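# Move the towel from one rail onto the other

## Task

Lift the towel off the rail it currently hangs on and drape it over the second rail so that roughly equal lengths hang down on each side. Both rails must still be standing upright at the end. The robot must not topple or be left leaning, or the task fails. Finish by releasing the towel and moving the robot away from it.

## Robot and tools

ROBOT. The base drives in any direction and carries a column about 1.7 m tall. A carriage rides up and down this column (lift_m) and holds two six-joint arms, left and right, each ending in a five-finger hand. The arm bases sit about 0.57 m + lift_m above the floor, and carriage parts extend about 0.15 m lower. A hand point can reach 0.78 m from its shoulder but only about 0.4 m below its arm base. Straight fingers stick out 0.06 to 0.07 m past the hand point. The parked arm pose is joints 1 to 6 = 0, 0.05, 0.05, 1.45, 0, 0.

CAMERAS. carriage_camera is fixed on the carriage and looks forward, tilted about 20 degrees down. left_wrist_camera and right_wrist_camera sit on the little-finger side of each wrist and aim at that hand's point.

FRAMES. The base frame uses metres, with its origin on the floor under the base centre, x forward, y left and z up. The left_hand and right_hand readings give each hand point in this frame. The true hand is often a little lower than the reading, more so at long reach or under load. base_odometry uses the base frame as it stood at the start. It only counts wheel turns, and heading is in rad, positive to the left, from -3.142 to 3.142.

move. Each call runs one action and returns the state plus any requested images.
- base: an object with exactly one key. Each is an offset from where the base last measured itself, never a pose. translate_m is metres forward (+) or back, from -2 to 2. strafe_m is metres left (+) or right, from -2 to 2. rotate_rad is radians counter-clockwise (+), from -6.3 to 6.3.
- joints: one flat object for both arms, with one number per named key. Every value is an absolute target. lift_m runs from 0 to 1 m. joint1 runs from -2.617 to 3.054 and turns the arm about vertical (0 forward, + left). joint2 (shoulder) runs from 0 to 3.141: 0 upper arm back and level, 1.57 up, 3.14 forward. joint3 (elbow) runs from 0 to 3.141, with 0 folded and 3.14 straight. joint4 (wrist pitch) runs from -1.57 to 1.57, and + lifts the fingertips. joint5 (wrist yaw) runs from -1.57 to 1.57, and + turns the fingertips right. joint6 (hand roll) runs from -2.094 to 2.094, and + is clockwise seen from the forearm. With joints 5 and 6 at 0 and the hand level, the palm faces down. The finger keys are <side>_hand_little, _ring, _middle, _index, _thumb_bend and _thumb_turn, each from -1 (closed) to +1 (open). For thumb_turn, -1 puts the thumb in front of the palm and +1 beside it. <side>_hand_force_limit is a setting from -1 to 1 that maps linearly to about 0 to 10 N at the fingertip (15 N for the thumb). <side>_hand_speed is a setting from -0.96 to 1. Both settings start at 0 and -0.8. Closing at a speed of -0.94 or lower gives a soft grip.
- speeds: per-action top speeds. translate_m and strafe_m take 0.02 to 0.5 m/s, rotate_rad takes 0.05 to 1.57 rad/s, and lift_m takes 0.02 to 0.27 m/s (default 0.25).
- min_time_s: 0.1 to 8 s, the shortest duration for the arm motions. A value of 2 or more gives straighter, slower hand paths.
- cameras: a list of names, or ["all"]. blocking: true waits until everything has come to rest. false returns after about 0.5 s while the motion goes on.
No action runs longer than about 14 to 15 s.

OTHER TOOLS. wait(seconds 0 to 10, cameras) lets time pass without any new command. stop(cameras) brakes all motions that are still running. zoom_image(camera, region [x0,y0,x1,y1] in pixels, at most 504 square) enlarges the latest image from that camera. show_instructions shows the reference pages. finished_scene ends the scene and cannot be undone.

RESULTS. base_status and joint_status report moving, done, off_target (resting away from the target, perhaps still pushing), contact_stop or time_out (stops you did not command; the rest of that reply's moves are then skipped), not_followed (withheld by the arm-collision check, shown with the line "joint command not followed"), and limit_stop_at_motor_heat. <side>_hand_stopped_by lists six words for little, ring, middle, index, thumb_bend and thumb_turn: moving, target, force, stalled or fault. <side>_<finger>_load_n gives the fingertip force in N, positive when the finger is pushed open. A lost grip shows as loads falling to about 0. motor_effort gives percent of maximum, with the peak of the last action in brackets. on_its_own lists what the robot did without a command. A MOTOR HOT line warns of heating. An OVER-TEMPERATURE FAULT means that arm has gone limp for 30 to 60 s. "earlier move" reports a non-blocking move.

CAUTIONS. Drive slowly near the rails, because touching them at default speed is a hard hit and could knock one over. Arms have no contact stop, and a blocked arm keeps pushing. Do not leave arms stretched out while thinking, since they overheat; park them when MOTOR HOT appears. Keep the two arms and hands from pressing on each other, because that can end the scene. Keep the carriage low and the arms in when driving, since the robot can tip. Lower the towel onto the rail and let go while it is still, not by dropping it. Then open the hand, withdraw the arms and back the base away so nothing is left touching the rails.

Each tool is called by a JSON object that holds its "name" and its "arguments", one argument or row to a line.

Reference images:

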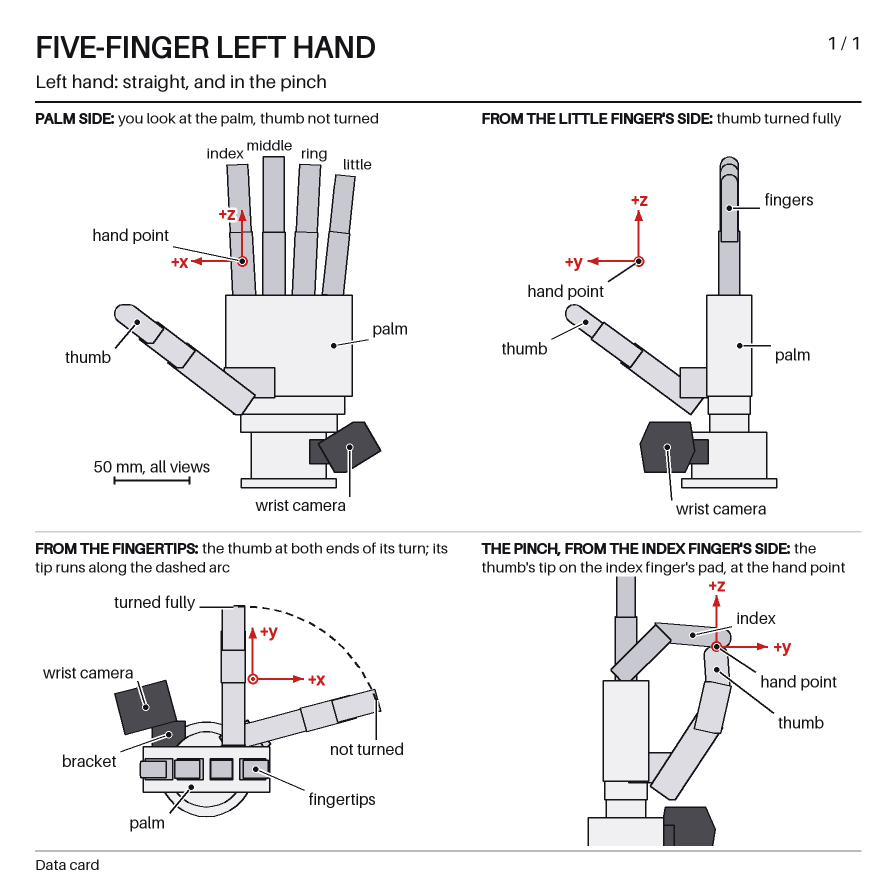

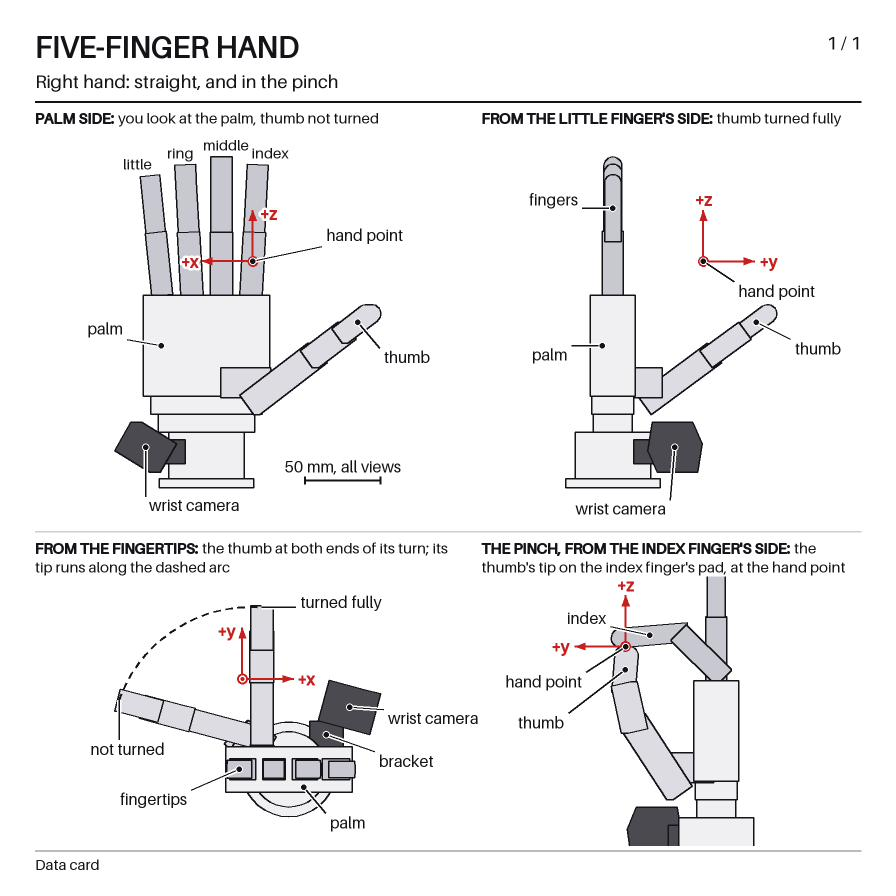

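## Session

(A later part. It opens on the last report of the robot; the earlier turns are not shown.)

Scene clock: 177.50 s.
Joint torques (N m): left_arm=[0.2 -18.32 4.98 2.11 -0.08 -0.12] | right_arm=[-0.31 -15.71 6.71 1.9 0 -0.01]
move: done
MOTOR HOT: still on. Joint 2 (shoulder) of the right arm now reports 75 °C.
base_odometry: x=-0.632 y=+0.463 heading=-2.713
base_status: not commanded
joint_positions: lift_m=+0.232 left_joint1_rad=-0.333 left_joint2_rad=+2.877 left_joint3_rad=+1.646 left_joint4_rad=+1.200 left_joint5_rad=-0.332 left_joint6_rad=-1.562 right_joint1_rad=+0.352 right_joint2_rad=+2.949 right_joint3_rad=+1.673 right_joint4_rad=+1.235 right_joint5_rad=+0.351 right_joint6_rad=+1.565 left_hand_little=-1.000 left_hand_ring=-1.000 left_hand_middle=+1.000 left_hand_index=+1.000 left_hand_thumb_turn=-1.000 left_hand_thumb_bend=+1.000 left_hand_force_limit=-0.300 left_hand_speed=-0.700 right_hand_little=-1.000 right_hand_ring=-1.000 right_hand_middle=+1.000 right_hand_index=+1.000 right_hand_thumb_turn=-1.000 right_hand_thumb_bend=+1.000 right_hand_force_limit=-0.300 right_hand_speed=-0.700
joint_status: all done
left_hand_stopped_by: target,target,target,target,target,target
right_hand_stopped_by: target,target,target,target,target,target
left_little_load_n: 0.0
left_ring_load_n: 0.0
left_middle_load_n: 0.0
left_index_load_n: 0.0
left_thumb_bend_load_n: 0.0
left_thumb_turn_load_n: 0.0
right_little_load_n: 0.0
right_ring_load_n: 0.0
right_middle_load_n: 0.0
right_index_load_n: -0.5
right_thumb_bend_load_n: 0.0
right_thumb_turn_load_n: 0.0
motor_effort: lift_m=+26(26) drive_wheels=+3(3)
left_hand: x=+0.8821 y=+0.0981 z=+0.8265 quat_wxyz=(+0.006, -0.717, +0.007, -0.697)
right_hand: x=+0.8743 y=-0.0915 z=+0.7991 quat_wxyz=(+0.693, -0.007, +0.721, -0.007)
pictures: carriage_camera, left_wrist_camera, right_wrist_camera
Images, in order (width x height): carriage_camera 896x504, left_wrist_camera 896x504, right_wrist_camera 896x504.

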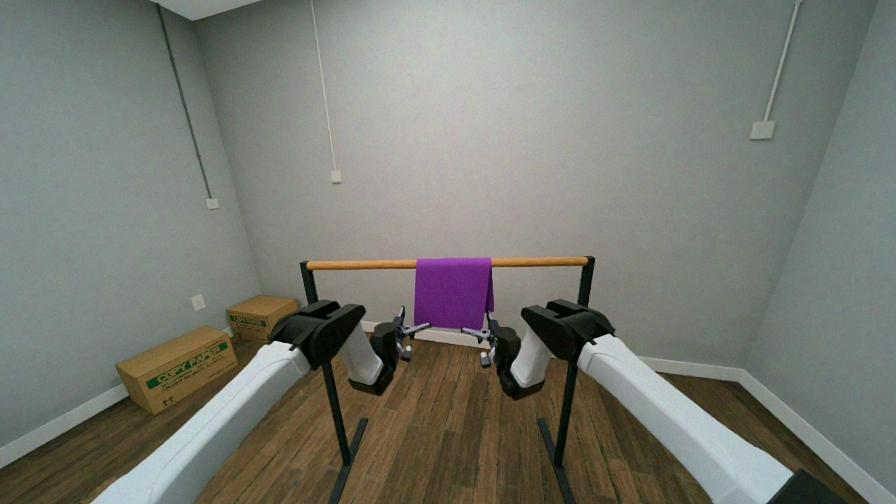

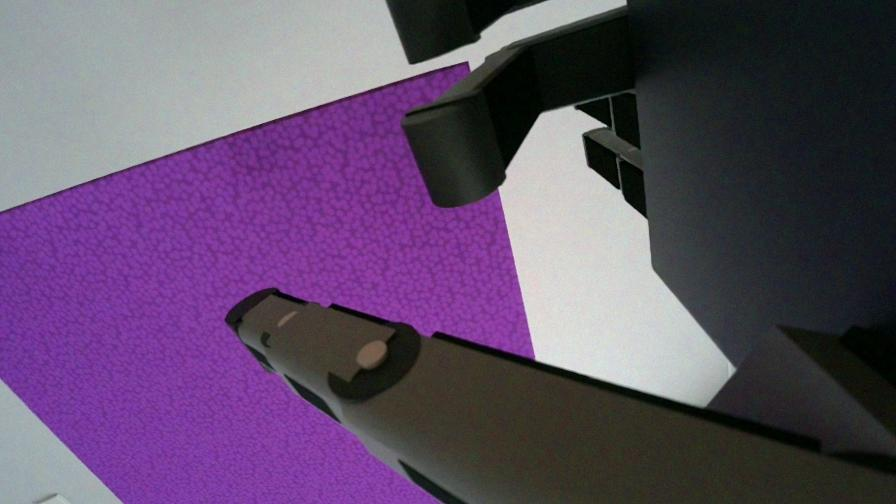

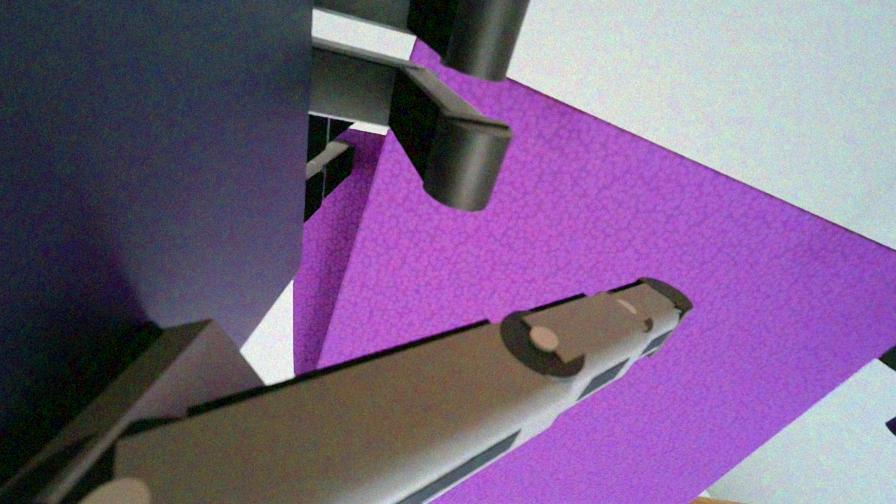

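{"name": "move", "arguments": {
  "base": {"translate_m": -0.45},
  "speeds": {"translate_m": 0.12}
}}

{"name": "move", "arguments": {
  "joints": {"left_joint1_rad": 0, "left_joint2_rad": 0.05, "left_joint3_rad": 0.05, "left_joint4_rad": 1.45, "left_joint5_rad": 0, "left_joint6_rad": 0, "right_joint1_rad": 0, "right_joint2_rad": 0.05, "right_joint3_rad": 0.05, "right_joint4_rad": 1.45, "right_joint5_rad": 0, "right_joint6_rad": 0},
  "min_time_s": 4,
  "cameras": ["carriage_camera"]
}}

{"name": "zoom_image", "arguments": {
  "camera": "carriage_camera",
  "region": [380, 220, 520, 330]
}}

Scene clock: 183.13 s.
Joint torques (N m): left_arm=[0.31 -18.26 4.92 2.09 -0.08 -0.11] | right_arm=[-0.27 -15.69 6.75 1.89 0.01 -0.03]
move: done
MOTOR HOT: still on. Joint 2 (shoulder) of the right arm now reports 76 °C.
base_odometry: x=-0.222 y=+0.650 heading=-2.713
base_status: done
joint_positions: lift_m=+0.232 left_joint1_rad=-0.334 left_joint2_rad=+2.877 left_joint3_rad=+1.646 left_joint4_rad=+1.200 left_joint5_rad=-0.332 left_joint6_rad=-1.562 right_joint1_rad=+0.351 right_joint2_rad=+2.949 right_joint3_rad=+1.673 right_joint4_rad=+1.235 right_joint5_rad=+0.351 right_joint6_rad=+1.565 left_hand_little=-1.000 left_hand_ring=-1.000 left_hand_middle=+1.000 left_hand_index=+1.000 left_hand_thumb_turn=-1.000 left_hand_thumb_bend=+1.000 left_hand_force_limit=-0.300 left_hand_speed=-0.700 right_hand_little=-1.000 right_hand_ring=-1.000 right_hand_middle=+1.000 right_hand_index=+1.000 right_hand_thumb_turn=-1.000 right_hand_thumb_bend=+1.000 right_hand_force_limit=-0.300 right_hand_speed=-0.700
joint_status: not commanded
left_hand_stopped_by: target,target,target,target,target,target
right_hand_stopped_by: target,target,target,target,target,target
left_little_load_n: 0.0
left_ring_load_n: 0.0
left_middle_load_n: 0.0
left_index_load_n: 0.0
left_thumb_bend_load_n: -0.5
left_thumb_turn_load_n: -0.5
right_little_load_n: 0.0
right_ring_load_n: 0.0
right_middle_load_n: 0.0
right_index_load_n: 0.0
right_thumb_bend_load_n: 0.0
right_thumb_turn_load_n: -0.5
motor_effort: lift_m=+26(26) drive_wheels=-2(10)
left_hand: x=+0.8818 y=+0.0973 z=+0.8267 quat_wxyz=(+0.006, -0.717, +0.007, -0.697)
right_hand: x=+0.8743 y=-0.0918 z=+0.7992 quat_wxyz=(+0.693, -0.007, +0.720, -0.007)
pictures: none

Scene clock: 187.43 s.
Joint torques (N m): left_arm=[0.91 3.38 4.36 0.11 0.07 0.09] | right_arm=[-0.88 2.81 4.45 0.17 -0.21 -0.17]
move: done
MOTOR HOT: still on. Joint 2 (shoulder) of the right arm now reports 75 °C.
base_odometry: x=-0.222 y=+0.650 heading=-2.713
base_status: not commanded
joint_positions: lift_m=+0.232 left_joint1_rad=-0.006 left_joint2_rad=+0.056 left_joint3_rad=+0.056 left_joint4_rad=+1.442 left_joint5_rad=-0.012 left_joint6_rad=-0.010 right_joint1_rad=+0.006 right_joint2_rad=+0.055 right_joint3_rad=+0.061 right_joint4_rad=+1.436 right_joint5_rad=+0.016 right_joint6_rad=+0.008 left_hand_little=-1.000 left_hand_ring=-1.000 left_hand_middle=+1.000 left_hand_index=+1.000 left_hand_thumb_turn=-1.000 left_hand_thumb_bend=+1.000 left_hand_force_limit=-0.300 left_hand_speed=-0.700 right_hand_little=-1.000 right_hand_ring=-1.000 right_hand_middle=+1.000 right_hand_index=+1.000 right_hand_thumb_turn=-1.000 right_hand_thumb_bend=+1.000 right_hand_force_limit=-0.300 right_hand_speed=-0.700
joint_status: all done
left_hand_stopped_by: target,target,target,target,target,target
right_hand_stopped_by: target,target,target,target,target,target
left_little_load_n: 0.0
left_ring_load_n: 0.0
left_middle_load_n: 0.0
left_index_load_n: 0.0
left_thumb_bend_load_n: 0.0
left_thumb_turn_load_n: 0.0
right_little_load_n: 0.0
right_ring_load_n: 0.0
right_middle_load_n: 0.0
right_index_load_n: 0.0
right_thumb_bend_load_n: 0.0
right_thumb_turn_load_n: 0.0
motor_effort: lift_m=+25(26) drive_wheels=-1(3)
left_hand: x=+0.3220 y=+0.2887 z=+1.2801 quat_wxyz=(+0.700, -0.050, +0.041, -0.711)
right_hand: x=+0.3218 y=-0.2897 z=+1.2813 quat_wxyz=(+0.710, -0.040, +0.051, -0.701)
Images, in order (width x height): carriage_camera 896x504.

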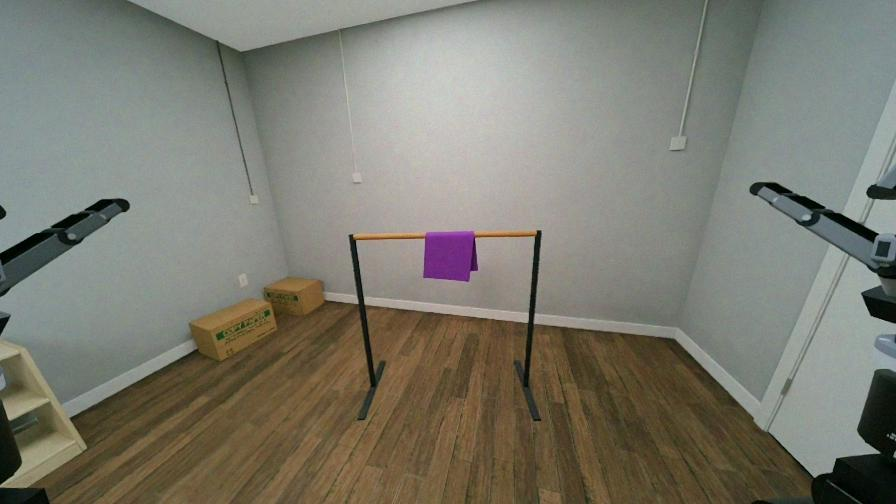

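Scaled by 3.600.

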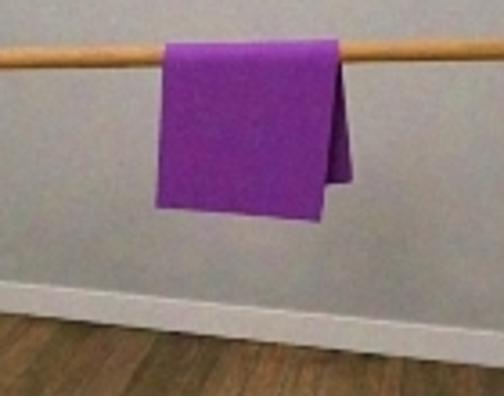

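{"name": "finished_scene", "arguments": {

}}

The scene is finished: the task was done.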